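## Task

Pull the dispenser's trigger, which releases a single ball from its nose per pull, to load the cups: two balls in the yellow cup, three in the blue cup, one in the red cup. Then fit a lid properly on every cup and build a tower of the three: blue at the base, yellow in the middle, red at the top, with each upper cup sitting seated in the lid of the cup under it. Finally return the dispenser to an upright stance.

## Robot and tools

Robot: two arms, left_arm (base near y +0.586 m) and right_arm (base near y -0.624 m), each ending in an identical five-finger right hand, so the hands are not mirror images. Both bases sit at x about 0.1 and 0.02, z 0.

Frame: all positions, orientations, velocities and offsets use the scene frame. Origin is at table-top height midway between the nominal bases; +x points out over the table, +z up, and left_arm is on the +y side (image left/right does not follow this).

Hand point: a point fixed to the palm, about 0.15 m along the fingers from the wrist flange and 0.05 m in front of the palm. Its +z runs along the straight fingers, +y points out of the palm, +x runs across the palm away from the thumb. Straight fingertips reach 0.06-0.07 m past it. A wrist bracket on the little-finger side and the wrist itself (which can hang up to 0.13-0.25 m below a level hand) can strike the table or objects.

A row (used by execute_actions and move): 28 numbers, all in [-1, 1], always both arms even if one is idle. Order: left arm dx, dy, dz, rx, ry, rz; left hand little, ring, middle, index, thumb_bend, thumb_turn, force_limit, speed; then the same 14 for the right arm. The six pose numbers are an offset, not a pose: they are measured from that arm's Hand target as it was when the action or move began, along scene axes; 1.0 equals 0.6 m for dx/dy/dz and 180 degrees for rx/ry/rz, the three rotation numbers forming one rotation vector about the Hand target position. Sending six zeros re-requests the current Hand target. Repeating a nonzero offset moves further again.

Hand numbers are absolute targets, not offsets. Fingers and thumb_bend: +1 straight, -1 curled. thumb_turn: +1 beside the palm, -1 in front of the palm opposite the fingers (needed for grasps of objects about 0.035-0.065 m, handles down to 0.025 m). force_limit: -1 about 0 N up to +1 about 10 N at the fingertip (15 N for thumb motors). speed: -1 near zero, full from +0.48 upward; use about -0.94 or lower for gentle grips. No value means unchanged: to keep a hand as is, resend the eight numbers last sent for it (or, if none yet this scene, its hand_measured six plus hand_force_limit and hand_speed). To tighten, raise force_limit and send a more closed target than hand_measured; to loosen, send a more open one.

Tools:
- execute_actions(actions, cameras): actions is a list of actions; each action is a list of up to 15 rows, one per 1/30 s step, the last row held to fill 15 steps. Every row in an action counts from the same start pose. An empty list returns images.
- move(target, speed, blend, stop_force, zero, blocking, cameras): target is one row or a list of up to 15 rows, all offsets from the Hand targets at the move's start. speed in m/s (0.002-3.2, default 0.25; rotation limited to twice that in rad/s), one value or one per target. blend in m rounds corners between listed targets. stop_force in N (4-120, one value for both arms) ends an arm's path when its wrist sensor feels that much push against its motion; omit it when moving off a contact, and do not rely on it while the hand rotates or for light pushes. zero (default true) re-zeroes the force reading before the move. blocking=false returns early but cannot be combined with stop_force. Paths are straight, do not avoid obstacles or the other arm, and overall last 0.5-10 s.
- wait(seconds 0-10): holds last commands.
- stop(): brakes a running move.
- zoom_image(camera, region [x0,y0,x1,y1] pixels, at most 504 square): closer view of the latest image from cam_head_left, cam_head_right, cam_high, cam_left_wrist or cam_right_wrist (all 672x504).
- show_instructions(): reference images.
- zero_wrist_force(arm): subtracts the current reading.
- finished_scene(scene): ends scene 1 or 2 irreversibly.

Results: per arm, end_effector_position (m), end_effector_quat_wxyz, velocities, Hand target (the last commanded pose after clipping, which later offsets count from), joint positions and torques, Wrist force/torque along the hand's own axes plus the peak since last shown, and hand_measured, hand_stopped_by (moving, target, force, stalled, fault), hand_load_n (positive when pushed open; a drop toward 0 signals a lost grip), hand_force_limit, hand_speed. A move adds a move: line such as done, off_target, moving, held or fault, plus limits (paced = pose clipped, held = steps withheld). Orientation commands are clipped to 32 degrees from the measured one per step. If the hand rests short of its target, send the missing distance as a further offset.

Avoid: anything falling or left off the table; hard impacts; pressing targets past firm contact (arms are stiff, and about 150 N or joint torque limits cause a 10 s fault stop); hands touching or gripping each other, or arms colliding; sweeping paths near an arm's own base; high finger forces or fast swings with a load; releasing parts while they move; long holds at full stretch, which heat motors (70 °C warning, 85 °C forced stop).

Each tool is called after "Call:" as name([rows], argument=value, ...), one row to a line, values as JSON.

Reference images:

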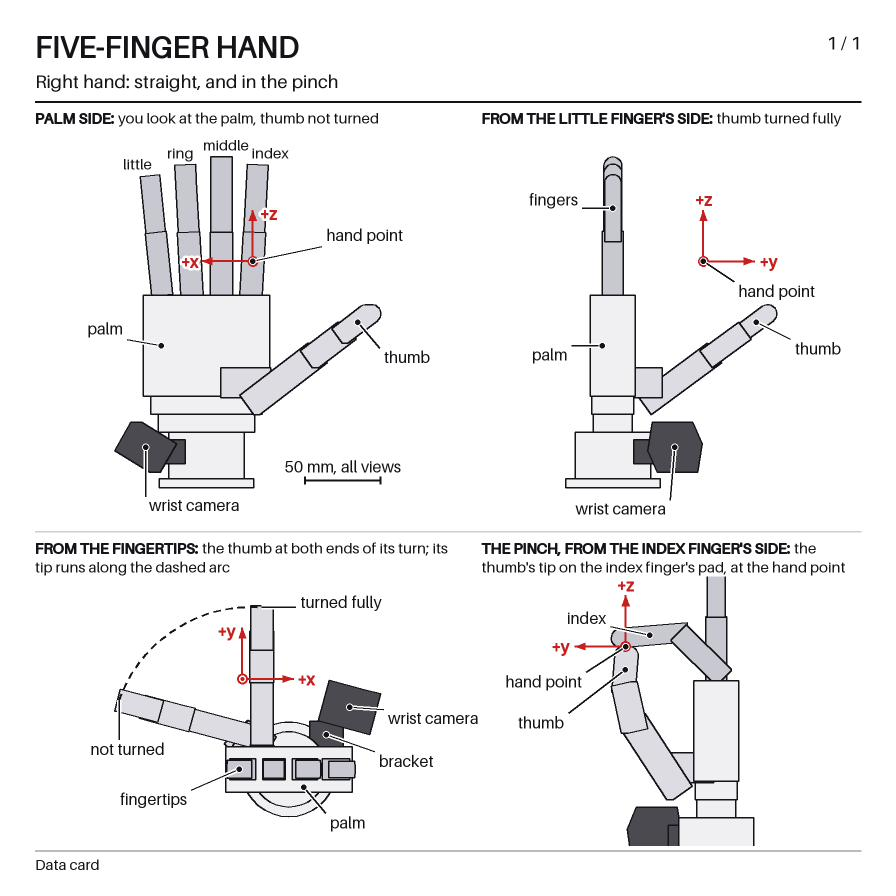

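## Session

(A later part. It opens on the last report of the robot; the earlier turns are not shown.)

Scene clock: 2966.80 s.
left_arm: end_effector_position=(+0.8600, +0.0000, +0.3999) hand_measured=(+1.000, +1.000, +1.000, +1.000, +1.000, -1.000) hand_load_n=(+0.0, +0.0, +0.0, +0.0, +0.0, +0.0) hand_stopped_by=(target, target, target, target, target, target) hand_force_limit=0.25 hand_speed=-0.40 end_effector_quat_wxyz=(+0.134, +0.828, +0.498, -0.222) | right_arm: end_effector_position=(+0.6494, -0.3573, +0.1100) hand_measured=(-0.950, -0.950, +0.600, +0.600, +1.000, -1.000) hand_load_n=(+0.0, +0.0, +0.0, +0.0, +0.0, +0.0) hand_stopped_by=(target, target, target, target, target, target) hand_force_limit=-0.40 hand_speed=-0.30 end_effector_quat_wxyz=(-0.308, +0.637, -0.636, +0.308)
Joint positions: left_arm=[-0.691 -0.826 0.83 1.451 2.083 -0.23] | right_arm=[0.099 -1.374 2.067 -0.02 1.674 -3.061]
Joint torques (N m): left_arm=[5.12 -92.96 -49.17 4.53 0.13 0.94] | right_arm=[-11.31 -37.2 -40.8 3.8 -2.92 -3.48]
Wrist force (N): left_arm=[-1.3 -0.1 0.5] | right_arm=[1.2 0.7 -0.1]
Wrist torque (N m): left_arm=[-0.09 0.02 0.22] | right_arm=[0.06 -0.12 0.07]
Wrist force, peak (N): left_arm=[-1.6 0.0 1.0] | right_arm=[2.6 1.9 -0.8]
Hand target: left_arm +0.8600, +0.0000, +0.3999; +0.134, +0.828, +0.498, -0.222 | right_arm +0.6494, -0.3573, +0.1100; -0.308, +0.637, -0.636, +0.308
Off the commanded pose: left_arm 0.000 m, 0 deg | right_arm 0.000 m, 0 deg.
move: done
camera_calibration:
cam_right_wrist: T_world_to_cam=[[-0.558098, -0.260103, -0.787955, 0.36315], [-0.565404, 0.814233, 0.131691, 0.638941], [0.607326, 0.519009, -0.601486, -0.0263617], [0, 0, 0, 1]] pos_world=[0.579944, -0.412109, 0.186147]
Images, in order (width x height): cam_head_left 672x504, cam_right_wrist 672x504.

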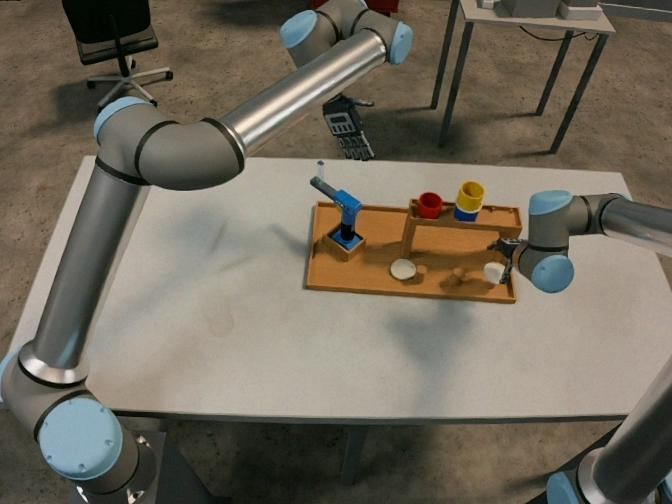

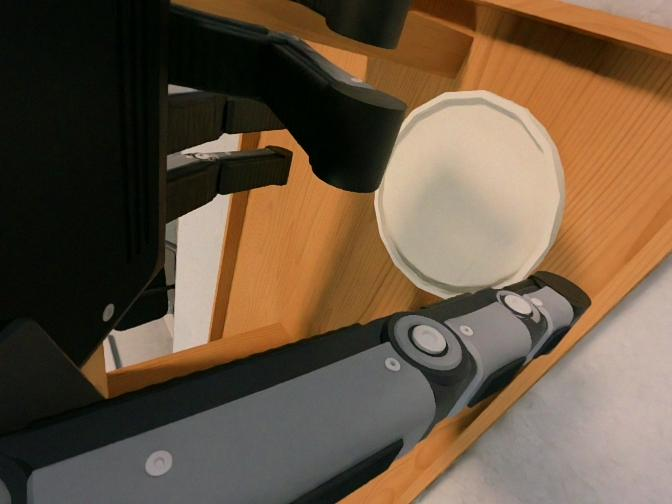

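Call:
move(target=[0,0,0,0,0,0,1,1,1,1,1,-1,0.25,-0.4,0,0,-0.0667,0,0,0,-0.95,-0.95,0.6,0.6,1,-1,-0.4,-0.3], speed=0.04, stop_force=6)

Call:
execute_actions([
  [[0,0,0,0,0,0,1,1,1,1,1,-1,0.25,-0.4,0,0,0,0,0,0,-0.95,-0.95,0.2,0.2,0.6,-1,-0.5,-0.9]],
  [[0,0,0,0,0,0,1,1,1,1,1,-1,0.25,-0.4,0,0,0,0,0,0,-0.95,-0.95,0.2,0.2,0.6,-1,-0.5,-0.9]],
  [[0,0,0,0,0,0,1,1,1,1,1,-1,0.25,-0.4,0,0,0,0,0,0,-0.95,-0.95,0.2,0.2,0.6,-1,-0.5,-0.9]],
  [[0,0,0,0,0,0,1,1,1,1,1,-1,0.25,-0.4,0,0,0,0,0,0,-0.95,-0.95,0.2,0.2,0.6,-1,-0.5,-0.9]],
], cameras=["cam_right_wrist"])

Scene clock: 2977.23 s.
left_arm: end_effector_position=(+0.8600, +0.0000, +0.3999) hand_measured=(+1.000, +1.000, +1.000, +1.000, +1.000, -1.000) hand_load_n=(+0.0, +0.0, +0.0, +0.0, +0.0, +0.0) hand_stopped_by=(target, target, target, target, target, target) hand_force_limit=0.25 hand_speed=-0.40 end_effector_quat_wxyz=(+0.134, +0.828, +0.498, -0.222) | right_arm: end_effector_position=(+0.6494, -0.3573, +0.0700) hand_measured=(-0.950, -0.950, +0.600, +0.600, +1.000, -1.000) hand_load_n=(+0.0, +0.0, +0.0, +0.0, +0.0, +0.0) hand_stopped_by=(target, target, target, target, target, target) hand_force_limit=-0.40 hand_speed=-0.30 end_effector_quat_wxyz=(-0.308, +0.637, -0.636, +0.308)
Joint positions: left_arm=[-0.691 -0.826 0.83 1.451 2.083 -0.23] | right_arm=[0.099 -1.324 2.095 -0.098 1.674 -3.061]
Joint torques (N m): left_arm=[3.95 -93.8 -48.91 4.78 0.17 0.91] | right_arm=[-10.18 -38.74 -23.99 -1.82 -2.01 -3.49]
Wrist force (N): left_arm=[-1.2 -0.1 0.7] | right_arm=[1.1 1.2 -0.1]
Wrist torque (N m): left_arm=[-0.09 0.00 0.22] | right_arm=[0.14 -0.05 0.04]
Wrist force, peak (N): left_arm=[-1.6 0.1 1.1] | right_arm=[1.9 1.0 -0.4]
Hand target: left_arm +0.8600, +0.0000, +0.3999; +0.134, +0.828, +0.498, -0.222 | right_arm +0.6494, -0.3573, +0.0700; -0.308, +0.637, -0.636, +0.308
Off the commanded pose: left_arm 0.000 m, 0 deg | right_arm 0.000 m, 0 deg.
move: done

Scene clock: 2979.43 s.
left_arm: end_effector_position=(+0.8600, +0.0000, +0.3999) hand_measured=(+1.000, +1.000, +1.000, +1.000, +1.000, -1.000) hand_load_n=(-0.5, +0.0, +0.0, +0.0, +0.0, +0.0) hand_stopped_by=(target, target, target, target, target, target) hand_force_limit=0.25 hand_speed=-0.40 end_effector_quat_wxyz=(+0.134, +0.828, +0.498, -0.222) | right_arm: end_effector_position=(+0.6494, -0.3573, +0.0700) hand_measured=(-0.950, -0.950, +0.276, +0.258, +0.832, -1.000) hand_load_n=(+0.0, +0.5, +1.0, +3.0, +5.0, +0.0) hand_stopped_by=(target, target, force, force, force, target) hand_force_limit=-0.50 hand_speed=-0.90 end_effector_quat_wxyz=(-0.308, +0.637, -0.636, +0.308)
Joint positions: left_arm=[-0.691 -0.826 0.83 1.451 2.083 -0.23] | right_arm=[0.099 -1.324 2.095 -0.098 1.674 -3.061]
Joint torques (N m): left_arm=[4.67 -93.78 -48.52 4.86 0.25 1.04] | right_arm=[2.52 -41.13 -24.55 -1.15 -0.52 -2.12]
Wrist force (N): left_arm=[-1.3 0.0 0.6] | right_arm=[1.2 -0.2 -0.6]
Wrist torque (N m): left_arm=[-0.08 0.02 0.21] | right_arm=[-0.02 -0.07 0.01]
Wrist force, peak (N): left_arm=[-1.4 0.1 1.1] | right_arm=[1.3 1.2 -0.4]
Hand target: left_arm +0.8600, +0.0000, +0.3999; +0.134, +0.828, +0.498, -0.222 | right_arm +0.6494, -0.3573, +0.0700; -0.308, +0.637, -0.636, +0.308
Off the commanded pose: left_arm 0.000 m, 0 deg | right_arm 0.000 m, 0 deg.
camera_calibration:
cam_right_wrist: T_world_to_cam=[[-0.558098, -0.260103, -0.787955, 0.331687], [-0.565404, 0.814233, 0.131691, 0.644266], [0.607326, 0.519009, -0.601486, -0.0504818], [0, 0, 0, 1]] pos_world=[0.580044, -0.412109, 0.146147]
Images, in order (width x height): cam_right_wrist 672x504.

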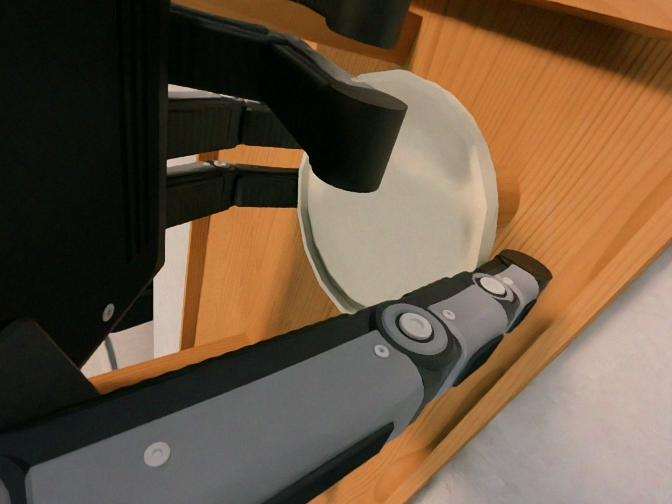

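Call:
move([
  [0,0,0,0,0,0,1,1,1,1,1,-1,0.25,-0.4,0,0,0.05,0,0,0,-0.95,-0.95,0.2,0.2,0.6,-1,-0.5,-0.9],
  [0,0,0,0,0,0,1,1,1,1,1,-1,0.25,-0.4,-0.1225,0,0.06,0,0,0,-0.95,-0.95,0.2,0.2,0.6,-1,-0.5,-0.9],
  [0,0,0,0,0,0,1,1,1,1,1,-1,0.25,-0.4,-0.1225,0,0.6167,0,0,0,-0.95,-0.95,0.2,0.2,0.6,-1,-0.5,-0.9],
], speed=[0.05, 0.1, 0.2])

Call:
move([
  [0,0,0,0,0,0,1,1,1,1,1,-1,0.25,-0.4,0.31,0.1707,0,0,0,0,-0.95,-0.95,0.2,0.2,0.6,-1,-0.5,-0.9],
  [0,0,0,0,0,0,1,1,1,1,1,-1,0.25,-0.4,0.31,0.1707,-0.2167,0,0,0,-0.95,-0.95,0.2,0.2,0.6,-1,-0.5,-0.9],
], speed=[0.15, 0.1], cameras=["all"])

Call:
zoom_image(camera="cam_left_wrist", region=[290, 240, 380, 320])

Call:
zoom_image(camera="cam_head_left", region=[440, 155, 510, 225])

Call:
zoom_image(camera="cam_head_right", region=[435, 155, 505, 225])

Call:
zoom_image(camera="cam_high", region=[195, 140, 265, 210])

Scene clock: 2999.50 s.
left_arm: end_effector_position=(+0.8600, +0.0000, +0.3999) hand_measured=(+1.000, +1.000, +1.000, +1.000, +1.000, -1.000) hand_load_n=(+0.0, +0.0, +0.0, +0.0, +0.0, -0.5) hand_stopped_by=(target, target, target, target, target, target) hand_force_limit=0.25 hand_speed=-0.40 end_effector_quat_wxyz=(+0.134, +0.828, +0.498, -0.222) | right_arm: end_effector_position=(+0.5759, -0.3573, +0.4400) hand_measured=(-0.950, -0.950, +0.276, +0.258, +0.832, -1.000) hand_load_n=(+0.0, +0.0, +1.0, +3.0, +5.0, +0.0) hand_stopped_by=(target, target, force, force, force, target) hand_force_limit=-0.50 hand_speed=-0.90 end_effector_quat_wxyz=(-0.308, +0.637, -0.636, +0.308)
Joint positions: left_arm=[-0.691 -0.826 0.83 1.451 2.083 -0.23] | right_arm=[0.123 -1.7 1.774 0.601 1.692 -3.047]
Joint torques (N m): left_arm=[4.17 -92.3 -47.94 4.25 0.64 0.9] | right_arm=[-14.47 -18.22 -51.47 3.9 1.38 -2.65]
Wrist force (N): left_arm=[-1.2 0.0 0.7] | right_arm=[1.2 0.8 0.2]
Wrist torque (N m): left_arm=[-0.09 -0.01 0.23] | right_arm=[0.10 -0.16 -0.08]
Wrist force, peak (N): left_arm=[-1.3 -0.1 1.3] | right_arm=[2.0 2.0 0.7]
Hand target: left_arm +0.8600, +0.0000, +0.3999; +0.134, +0.828, +0.498, -0.222 | right_arm +0.5759, -0.3573, +0.4400; -0.308, +0.637, -0.636, +0.308
Off the commanded pose: left_arm 0.000 m, 0 deg | right_arm 0.000 m, 0 deg.
move: done

Scene clock: 3003.07 s.
left_arm: end_effector_position=(+0.8600, +0.0000, +0.3999) hand_measured=(+1.000, +1.000, +1.000, +1.000, +1.000, -1.000) hand_load_n=(+0.0, +0.0, +0.0, +0.0, +0.0, +0.0) hand_stopped_by=(target, target, target, target, target, target) hand_force_limit=0.25 hand_speed=-0.40 end_effector_quat_wxyz=(+0.134, +0.828, +0.498, -0.222) | right_arm: end_effector_position=(+0.7619, -0.2549, +0.3101) hand_measured=(-0.950, -0.950, +0.276, +0.258, +0.832, -1.000) hand_load_n=(+0.0, +0.0, +1.5, +3.0, +5.0, +0.0) hand_stopped_by=(target, target, force, force, force, target) hand_force_limit=-0.50 hand_speed=-0.90 end_effector_quat_wxyz=(-0.308, +0.637, -0.636, +0.309)
Joint positions: left_arm=[-0.691 -0.826 0.83 1.451 2.083 -0.23] | right_arm=[0.238 -1.296 1.571 0.412 1.782 -2.973]
Joint torques (N m): left_arm=[5.57 -91.65 -47.67 4.2 0.91 0.95] | right_arm=[7.28 -54.29 -37.48 -1.34 -0.37 0.59]
Wrist force (N): left_arm=[-1.1 -0.2 0.5] | right_arm=[1.0 0.6 0.0]
Wrist torque (N m): left_arm=[-0.10 -0.02 0.22] | right_arm=[0.06 -0.03 -0.17]
Wrist force, peak (N): left_arm=[-1.5 -0.1 1.2] | right_arm=[1.9 1.8 -0.3]
Hand target: left_arm +0.8600, +0.0000, +0.3999; +0.134, +0.828, +0.498, -0.222 | right_arm +0.7619, -0.2549, +0.3100; -0.308, +0.637, -0.636, +0.308
Off the commanded pose: left_arm 0.000 m, 0 deg | right_arm 0.000 m, 0 deg.
move: done
camera_calibration:
cam_left_wrist: T_world_to_cam=[[0.94972, -0.288606, -0.121404, -0.768694], [-0.0409067, -0.498798, 0.865752, -0.309168], [-0.310417, -0.817256, -0.485524, 0.575915], [0, 0, 0, 1]] pos_world=[0.896171, 0.0946082, 0.453961]
cam_right_wrist: T_world_to_cam=[[-0.558094, -0.260068, -0.787969, 0.61031], [-0.565307, 0.814311, 0.131627, 0.592858], [0.60742, 0.518905, -0.60148, -0.0276358], [0, 0, 0, 1]] pos_world=[0.692543, -0.309709, 0.386247]

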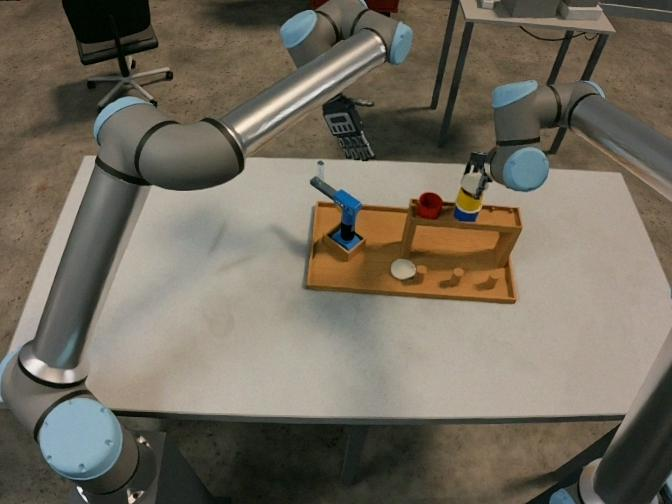

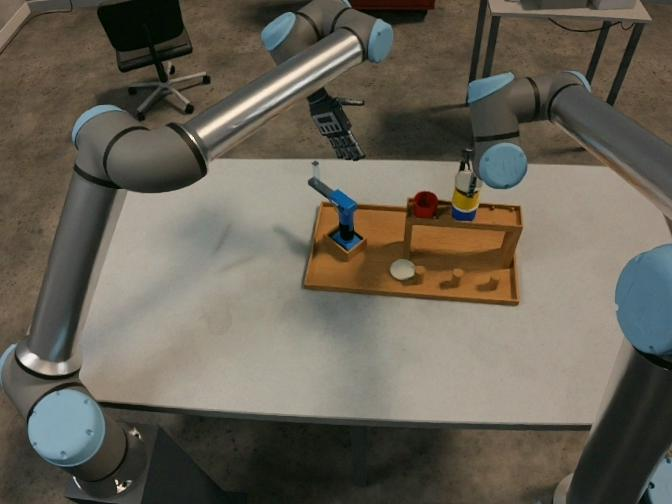

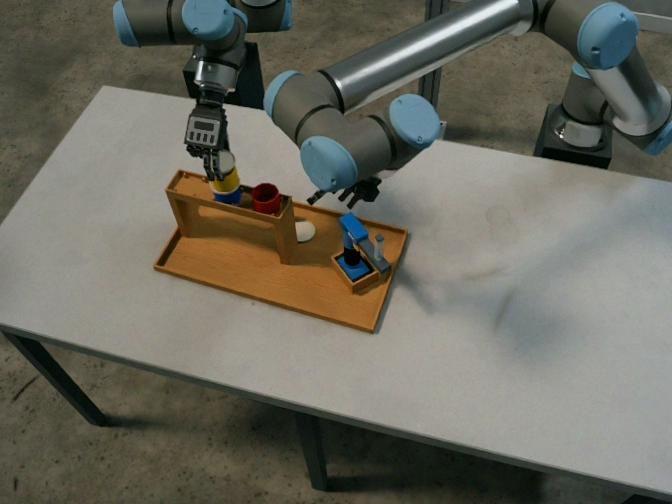

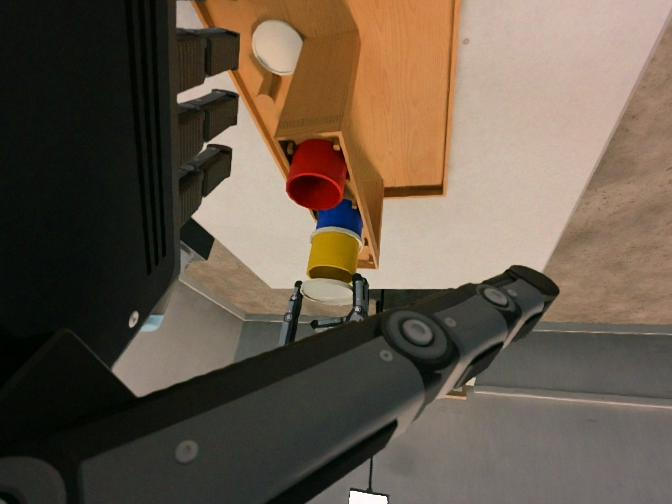

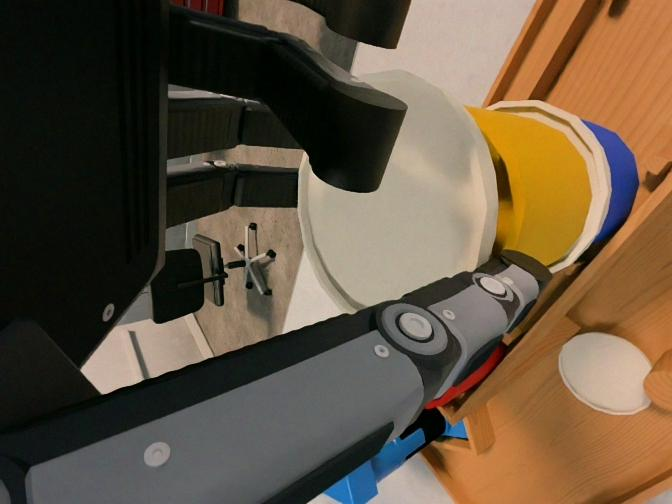

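Scaled by 5.600 from the camera's 672x504 image, which has a finer 960x720 frame.

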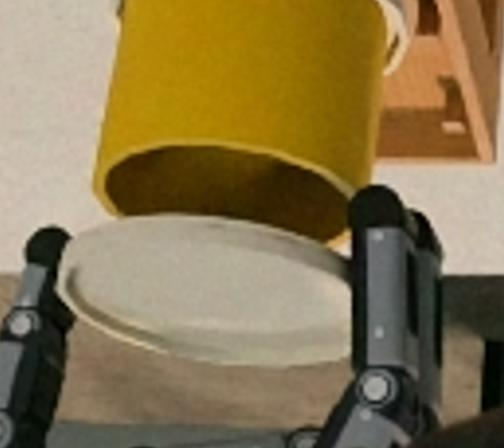

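Scaled by 7.200 from the camera's 672x504 image, which has a finer 960x720 frame.

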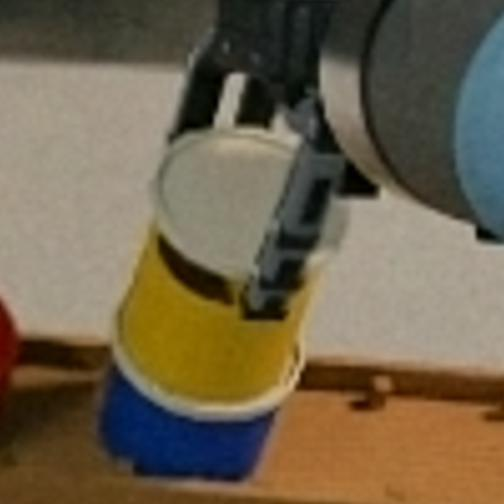

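Scaled by 7.200 from the camera's 672x504 image, which has a finer 960x720 frame.

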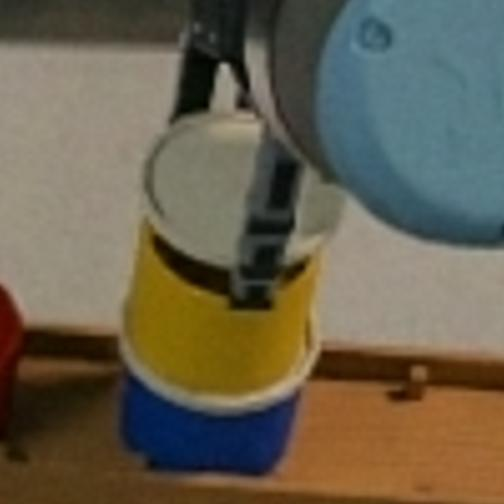

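Scaled by 7.200 from the camera's 672x504 image, which has a finer 960x720 frame.

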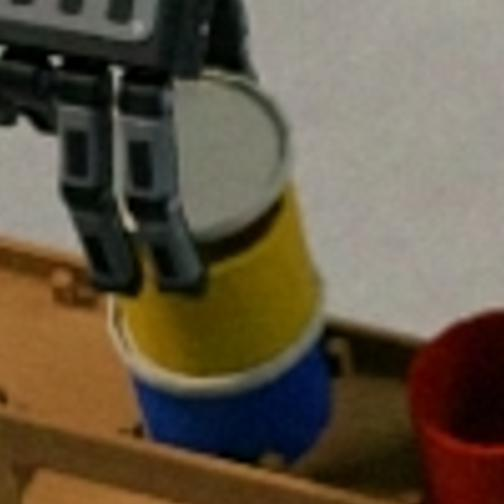

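Call:
zoom_image(camera="cam_high", region=[205, 145, 250, 200])

Call:
zoom_image(camera="cam_head_right", region=[448, 168, 488, 204])

Scaled by 9.164 from the camera's 672x504 image, which has a finer 960x720 frame.

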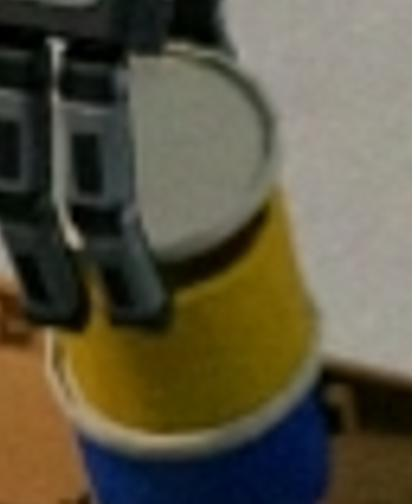

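Scaled by 12.600 from the camera's 672x504 image, which has a finer 960x720 frame.

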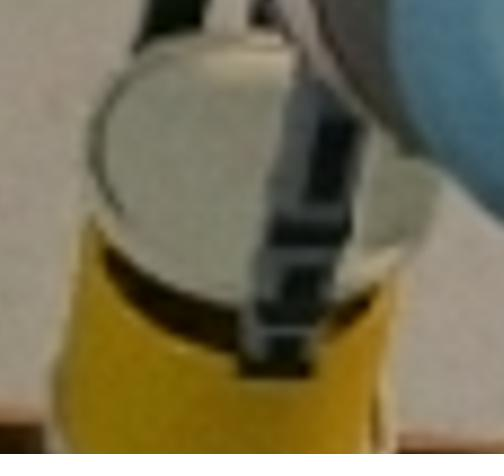

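Call:
move(target=[0,0,0,0,0,0,1,1,1,1,1,-1,0.25,-0.4,0,0,-0.0333,0,0,0,-0.95,-0.95,0.2,0.2,0.6,-1,-0.5,-0.9], speed=0.008, stop_force=4, cameras=["cam_high","cam_head_left","cam_head_right","cam_left_wrist"])

Call:
zoom_image(camera="cam_left_wrist", region=[290, 240, 380, 320])

Call:
zoom_image(camera="cam_high", region=[205, 145, 250, 200])

Scene clock: 3038.33 s.
left_arm: end_effector_position=(+0.8600, +0.0000, +0.3999) hand_measured=(+1.000, +1.000, +1.000, +1.000, +1.000, -1.000) hand_load_n=(+0.0, +0.0, +0.0, -0.5, +0.0, +0.0) hand_stopped_by=(target, target, target, target, target, target) hand_force_limit=0.25 hand_speed=-0.40 end_effector_quat_wxyz=(+0.134, +0.828, +0.498, -0.222) | right_arm: end_effector_position=(+0.7619, -0.2549, +0.2900) hand_measured=(-0.950, -0.950, +0.276, +0.258, +0.832, -1.000) hand_load_n=(+0.5, +0.5, +1.5, +3.0, +4.0, -0.5) hand_stopped_by=(target, target, force, force, force, target) hand_force_limit=-0.50 hand_speed=-0.90 end_effector_quat_wxyz=(-0.308, +0.637, -0.636, +0.308)
Joint positions: left_arm=[-0.691 -0.826 0.83 1.451 2.083 -0.23] | right_arm=[0.238 -1.287 1.596 0.378 1.782 -2.973]
Joint torques (N m): left_arm=[4.85 -93.73 -47.64 3.87 0.92 0.75] | right_arm=[-4.91 -52.39 -32.49 -1.4 -1.96 -3.07]
Wrist force (N): left_arm=[-1.3 0.0 0.8] | right_arm=[1.2 -1.7 -2.1]
Wrist torque (N m): left_arm=[-0.09 0.01 0.21] | right_arm=[0.09 -0.08 -0.18]
Wrist force, peak (N): left_arm=[-1.7 0.1 1.0] | right_arm=[1.6 -2.1 -2.6]
Hand target: left_arm +0.8600, +0.0000, +0.3999; +0.134, +0.828, +0.498, -0.222 | right_arm +0.7619, -0.2549, +0.2900; -0.308, +0.637, -0.636, +0.308
Off the commanded pose: left_arm 0.000 m, 0 deg | right_arm 0.000 m, 0 deg.
move: done
camera_calibration:
cam_left_wrist: T_world_to_cam=[[0.94972, -0.288606, -0.121404, -0.768694], [-0.0409067, -0.498798, 0.865752, -0.309168], [-0.310417, -0.817256, -0.485524, 0.575915], [0, 0, 0, 1]] pos_world=[0.896171, 0.0946082, 0.453961]
Images, in order (width x height): cam_head_left 672x504, cam_head_right 672x504, cam_high 672x504, cam_left_wrist 672x504.

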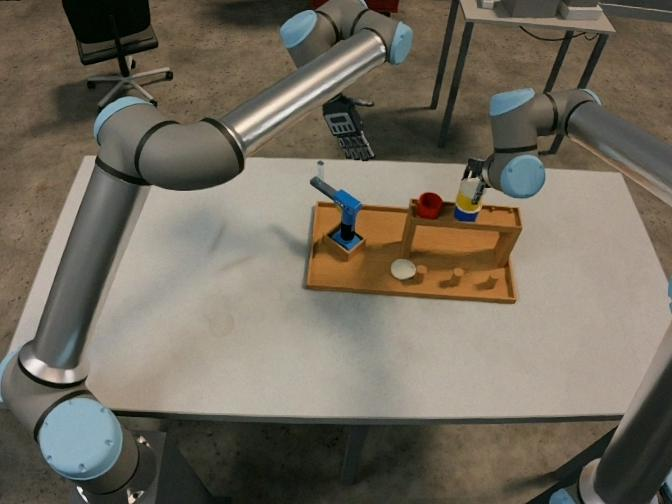

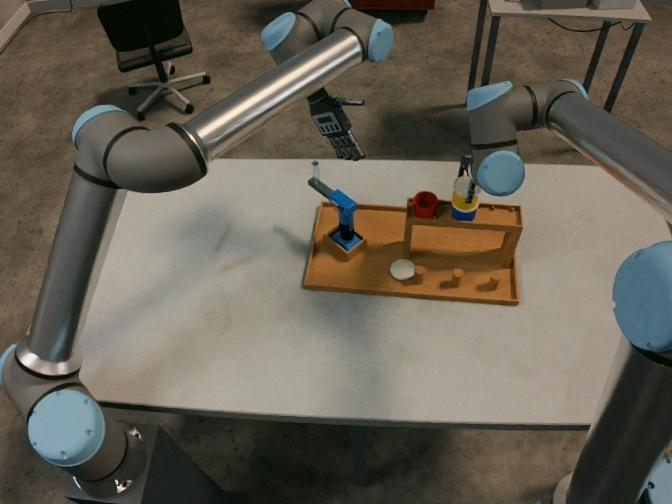

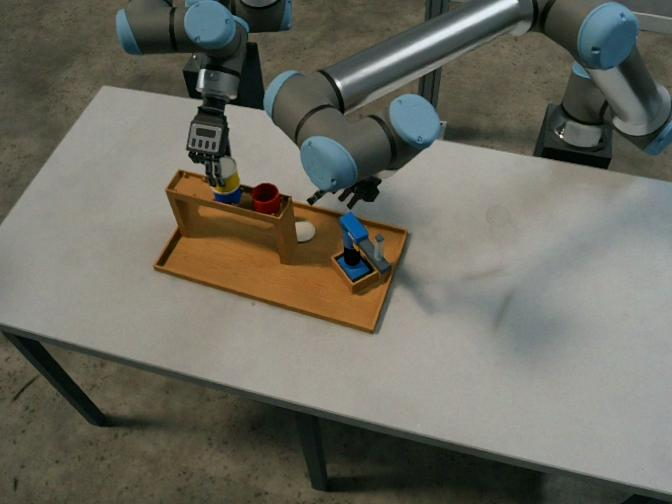

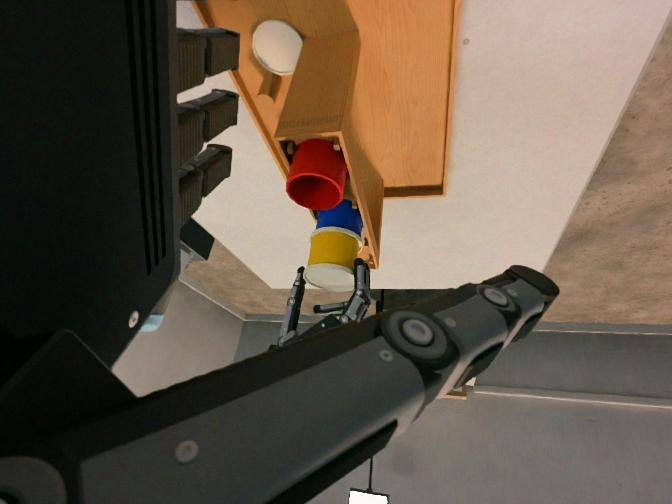

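Scaled by 5.600 from the camera's 672x504 image, which has a finer 960x720 frame.

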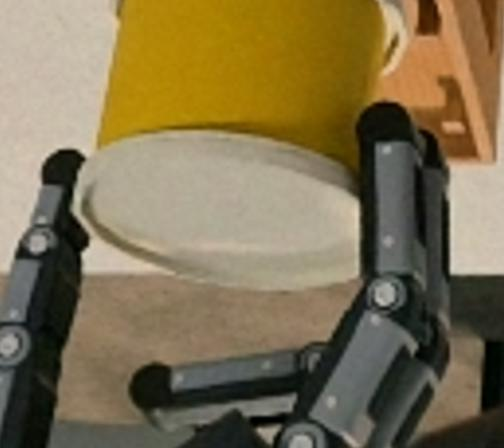

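Scaled by 9.164 from the camera's 672x504 image, which has a finer 960x720 frame.

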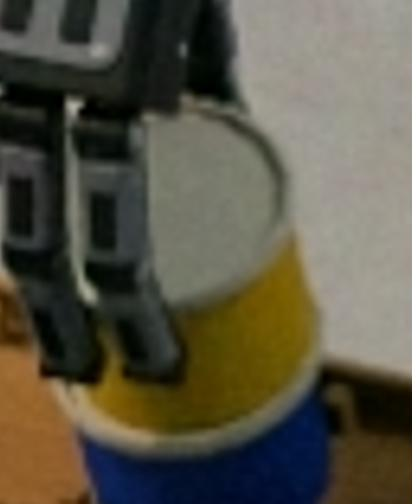

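Call:
zoom_image(camera="cam_head_left", region=[452, 170, 492, 206])

Call:
zoom_image(camera="cam_head_right", region=[446, 170, 486, 206])

Scaled by 12.600 from the camera's 672x504 image, which has a finer 960x720 frame.

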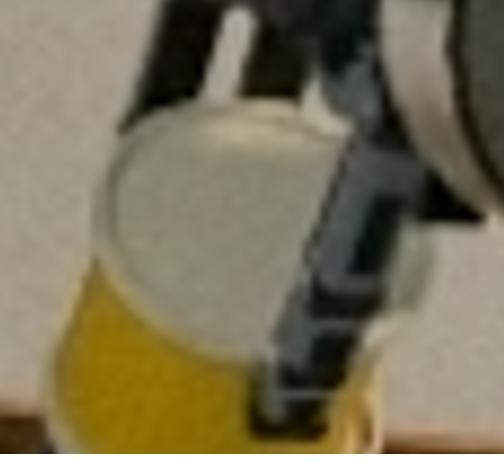

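Scaled by 12.600 from the camera's 672x504 image, which has a finer 960x720 frame.

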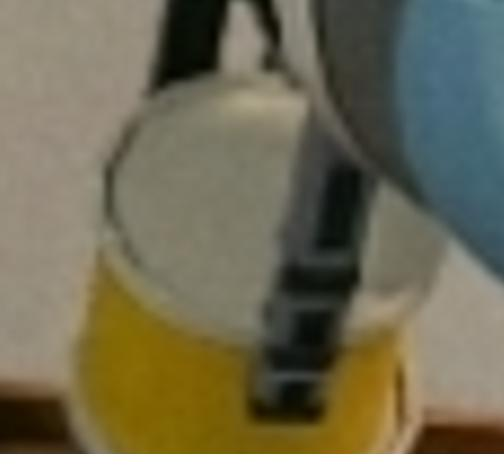

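Call:
execute_actions([
  [[0,0,0,0,0,0,1,1,1,1,1,-1,0.25,-0.4,0,0,0,0,0,0,-0.95,-0.95,0.6,0.6,1,-1,-0.4,-0.85]],
  [[0,0,0,0,0,0,1,1,1,1,1,-1,0.25,-0.4,0,0,0,0,0,0,-0.95,-0.95,0.6,0.6,1,-1,-0.4,-0.85]],
])

Call:
move([
  [0,0,0,0,0,0,1,1,1,1,1,-1,0.25,-0.4,0,0,0.06,0,0,0,-0.95,-0.95,0.6,0.6,1,-1,-0.4,-0.85],
  [0,0,0,0,0,0,1,1,1,1,1,-1,0.25,-0.4,0,0,0.24,0,0,0,-0.95,-0.95,0.6,0.6,1,-1,-0.4,-0.85],
], speed=[0.05, 0.2])

Call:
move([
  [0,0,0,0,0,0,1,1,1,1,1,-1,0.25,-0.4,-0.27,-0.15,-0.05,0,-0.2333,0,1,1,0.6,0.6,1,-1,-0.4,-0.4],
  [0,0,0,0,0,0,1,1,1,1,1,-1,0.25,-0.4,-0.19,-0.15,-0.1667,0,-0.2333,0,1,1,0.6,0.6,1,-1,-0.4,-0.4],
  [0,0,0,0,0,0,1,1,1,1,1,-1,0.25,-0.4,-0.19,-0.15,-0.28,0,-0.2333,0,1,1,0.6,0.6,1,-1,-0.4,-0.4],
], speed=0.2, cameras=["all"])

Call:
zoom_image(camera="cam_right_wrist", region=[230, 170, 400, 340])

Call:
zoom_image(camera="cam_left_wrist", region=[290, 220, 380, 310])

Call:
zoom_image(camera="cam_high", region=[200, 145, 255, 210])

Scene clock: 3067.43 s.
left_arm: end_effector_position=(+0.8600, +0.0000, +0.3999) hand_measured=(+1.000, +1.000, +1.000, +1.000, +1.000, -1.000) hand_load_n=(+0.0, +0.0, +0.0, +0.0, +0.0, +0.0) hand_stopped_by=(target, target, target, target, target, target) hand_force_limit=0.25 hand_speed=-0.40 end_effector_quat_wxyz=(+0.134, +0.828, +0.498, -0.222) | right_arm: end_effector_position=(+0.7619, -0.2549, +0.2900) hand_measured=(-0.950, -0.950, +0.600, +0.600, +1.000, -1.000) hand_load_n=(+0.0, +0.0, +0.0, +0.0, +0.0, +0.0) hand_stopped_by=(target, target, target, target, target, target) hand_force_limit=-0.40 hand_speed=-0.85 end_effector_quat_wxyz=(-0.308, +0.637, -0.636, +0.308)
Joint positions: left_arm=[-0.691 -0.826 0.83 1.451 2.083 -0.23] | right_arm=[0.238 -1.287 1.596 0.378 1.782 -2.973]
Joint torques (N m): left_arm=[5.3 -94.32 -46.91 3.73 1.28 0.85] | right_arm=[-5.34 -60.78 -39.29 -0.57 -1.97 -3.94]
Wrist force (N): left_arm=[-1.0 0.1 0.9] | right_arm=[1.4 0.6 -0.5]
Wrist torque (N m): left_arm=[-0.07 -0.04 0.24] | right_arm=[0.09 -0.11 -0.14]
Wrist force, peak (N): left_arm=[-1.6 0.2 1.0] | right_arm=[1.5 -1.8 -3.1]
Hand target: left_arm +0.8600, +0.0000, +0.3999; +0.134, +0.828, +0.498, -0.222 | right_arm +0.7619, -0.2549, +0.2900; -0.308, +0.637, -0.636, +0.308
Off the commanded pose: left_arm 0.000 m, 0 deg | right_arm 0.000 m, 0 deg.

Scene clock: 3069.53 s.
left_arm: end_effector_position=(+0.8600, +0.0000, +0.3999) hand_measured=(+1.000, +1.000, +1.000, +1.000, +1.000, -1.000) hand_load_n=(+0.0, +0.0, +0.0, +0.0, +0.0, +0.0) hand_stopped_by=(target, target, target, target, target, target) hand_force_limit=0.25 hand_speed=-0.40 end_effector_quat_wxyz=(+0.134, +0.828, +0.498, -0.222) | right_arm: end_effector_position=(+0.7619, -0.2549, +0.4340) hand_measured=(-0.950, -0.950, +0.600, +0.600, +1.000, -1.000) hand_load_n=(+0.0, +0.0, +0.0, +0.0, +0.0, +0.0) hand_stopped_by=(target, target, target, target, target, target) hand_force_limit=-0.40 hand_speed=-0.85 end_effector_quat_wxyz=(-0.308, +0.637, -0.636, +0.309)
Joint positions: left_arm=[-0.691 -0.826 0.83 1.451 2.083 -0.23] | right_arm=[0.238 -1.331 1.395 0.623 1.782 -2.973]
Joint torques (N m): left_arm=[5.31 -94.5 -45.9 3.82 0.94 0.3] | right_arm=[-3.35 -50.87 -51.15 3.78 2.43 3.2]
Wrist force (N): left_arm=[-1.0 0.1 0.7] | right_arm=[1.3 0.9 -0.1]
Wrist torque (N m): left_arm=[-0.06 -0.03 0.24] | right_arm=[0.10 -0.09 -0.09]
Wrist force, peak (N): left_arm=[-1.4 0.2 1.1] | right_arm=[1.5 2.1 0.5]
Hand target: left_arm +0.8600, +0.0000, +0.3999; +0.134, +0.828, +0.498, -0.222 | right_arm +0.7619, -0.2549, +0.4340; -0.308, +0.637, -0.636, +0.308
Off the commanded pose: left_arm 0.000 m, 0 deg | right_arm 0.000 m, 0 deg.
move: done

Scene clock: 3073.53 s.
left_arm: end_effector_position=(+0.8600, +0.0000, +0.3999) hand_measured=(+1.000, +1.000, +1.000, +1.000, +1.000, -1.000) hand_load_n=(+0.0, +0.0, +0.0, -0.5, +0.0, -0.5) hand_stopped_by=(target, target, target, target, target, target) hand_force_limit=0.25 hand_speed=-0.40 end_effector_quat_wxyz=(+0.134, +0.828, +0.498, -0.222) | right_arm: end_effector_position=(+0.6479, -0.3449, +0.2661) hand_measured=(+1.000, +1.000, +0.600, +0.600, +1.000, -1.000) hand_load_n=(+0.0, +0.0, +0.0, +0.0, +0.0, +0.0) hand_stopped_by=(target, target, target, target, target, target) hand_force_limit=-0.40 hand_speed=-0.40 end_effector_quat_wxyz=(+0.515, -0.484, +0.483, -0.516)
Joint positions: left_arm=[-0.691 -0.826 0.83 1.451 2.083 -0.23] | right_arm=[0.164 -1.652 2.34 -0.754 1.767 -3.156]
Joint torques (N m): left_arm=[3.78 -95.77 -47.38 3.27 0.79 1] | right_arm=[12.66 -20.84 -31.53 -5.39 1.93 -3.6]
Wrist force (N): left_arm=[-1.0 0.1 0.9] | right_arm=[1.3 0.8 -0.1]
Wrist torque (N m): left_arm=[-0.08 -0.04 0.24] | right_arm=[-0.02 -0.07 -0.03]
Wrist force, peak (N): left_arm=[-1.4 0.0 1.1] | right_arm=[1.7 2.1 -0.2]
Hand target: left_arm +0.8600, +0.0000, +0.3999; +0.134, +0.828, +0.498, -0.222 | right_arm +0.6479, -0.3449, +0.2660; +0.515, -0.484, +0.483, -0.516
Off the commanded pose: left_arm 0.000 m, 0 deg | right_arm 0.000 m, 0 deg.
move: done
camera_calibration:
cam_left_wrist: T_world_to_cam=[[0.94972, -0.288606, -0.121404, -0.768694], [-0.0409067, -0.498798, 0.865752, -0.309168], [-0.310417, -0.817256, -0.485524, 0.575915], [0, 0, 0, 1]] pos_world=[0.896171, 0.0946082, 0.453961]
cam_right_wrist: T_world_to_cam=[[0.112358, -0.26001, -0.959047, 0.0996538], [-0.508243, 0.814317, -0.280315, 0.680143], [0.853853, 0.518924, -0.0406535, -0.247111], [0, 0, 0, 1]] pos_world=[0.545478, -0.399709, 0.276181]

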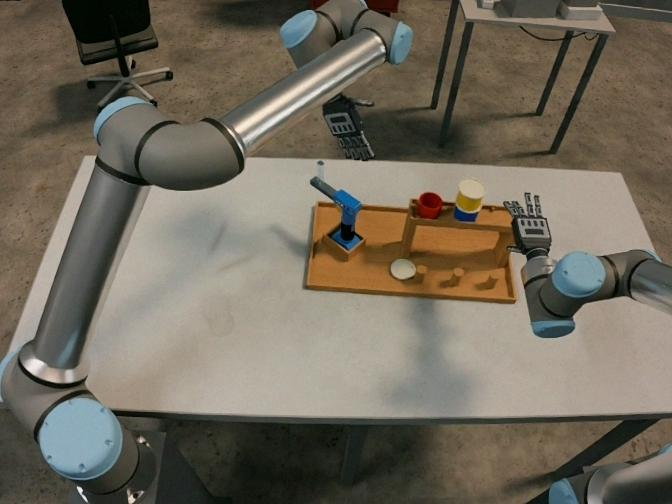

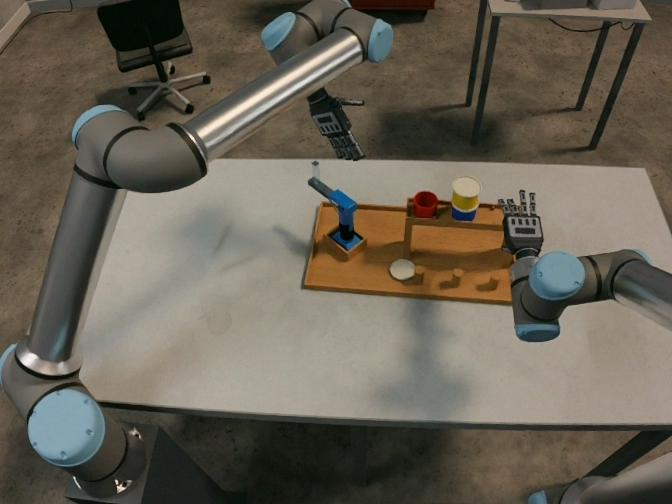

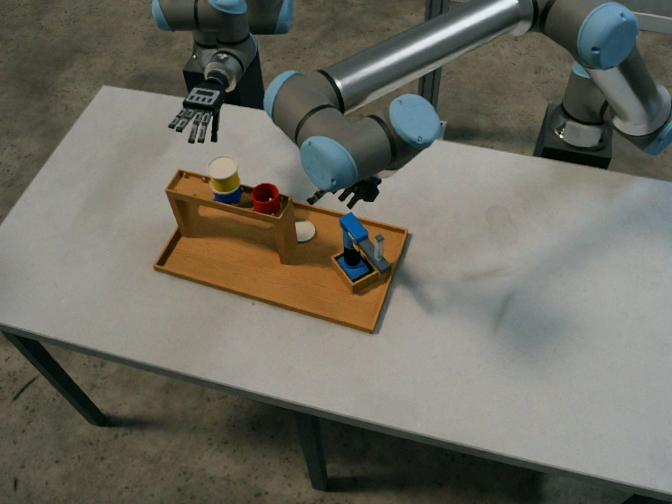

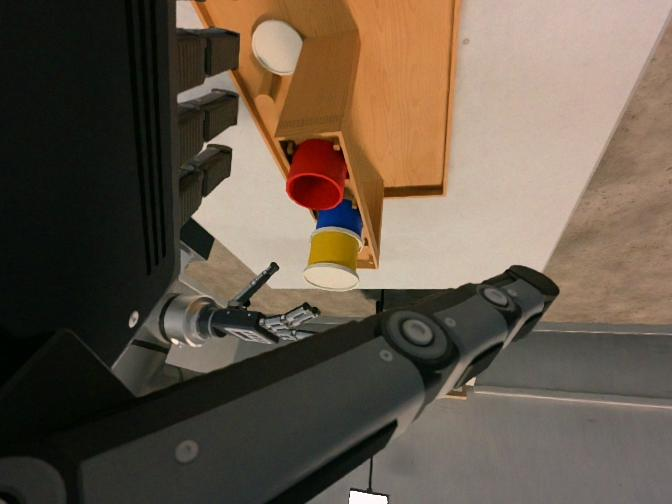

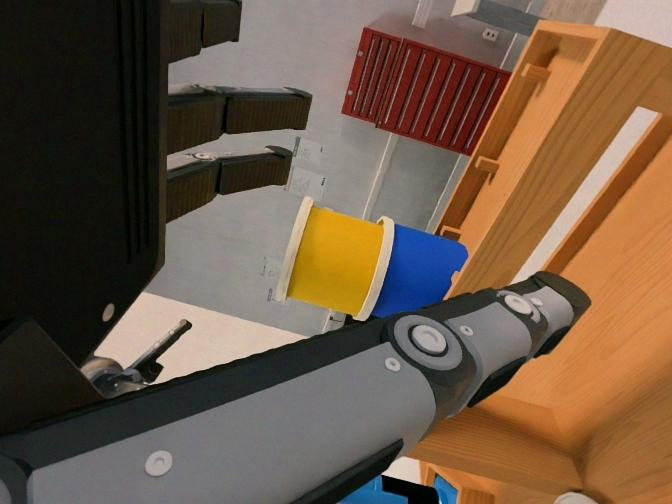

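Scaled by 2.965 from the camera's 672x504 image, which has a finer 960x720 frame.

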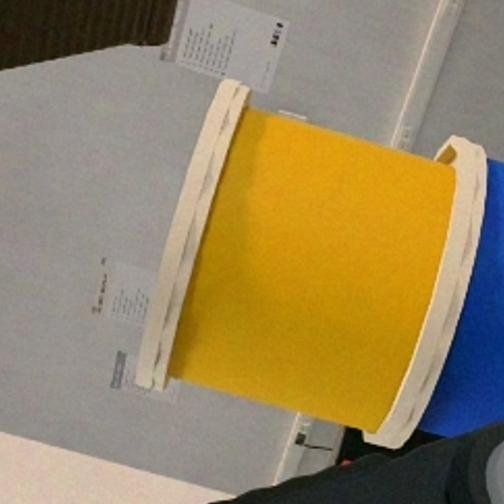

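Scaled by 5.600 from the camera's 672x504 image, which has a finer 960x720 frame.

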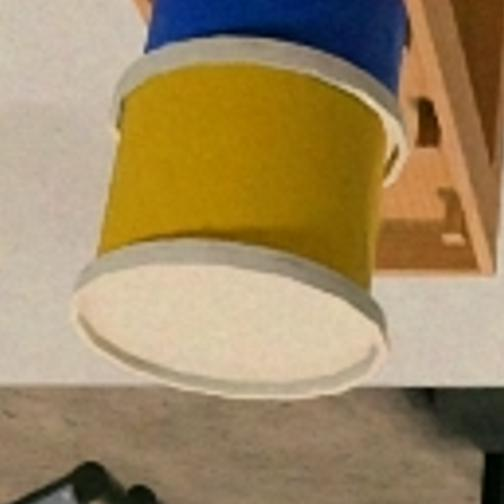

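Scaled by 7.754 from the camera's 672x504 image, which has a finer 960x720 frame.

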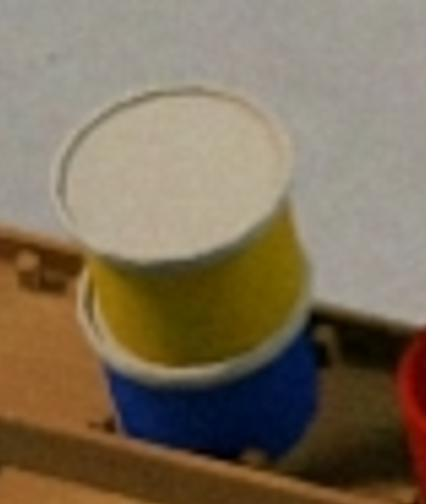

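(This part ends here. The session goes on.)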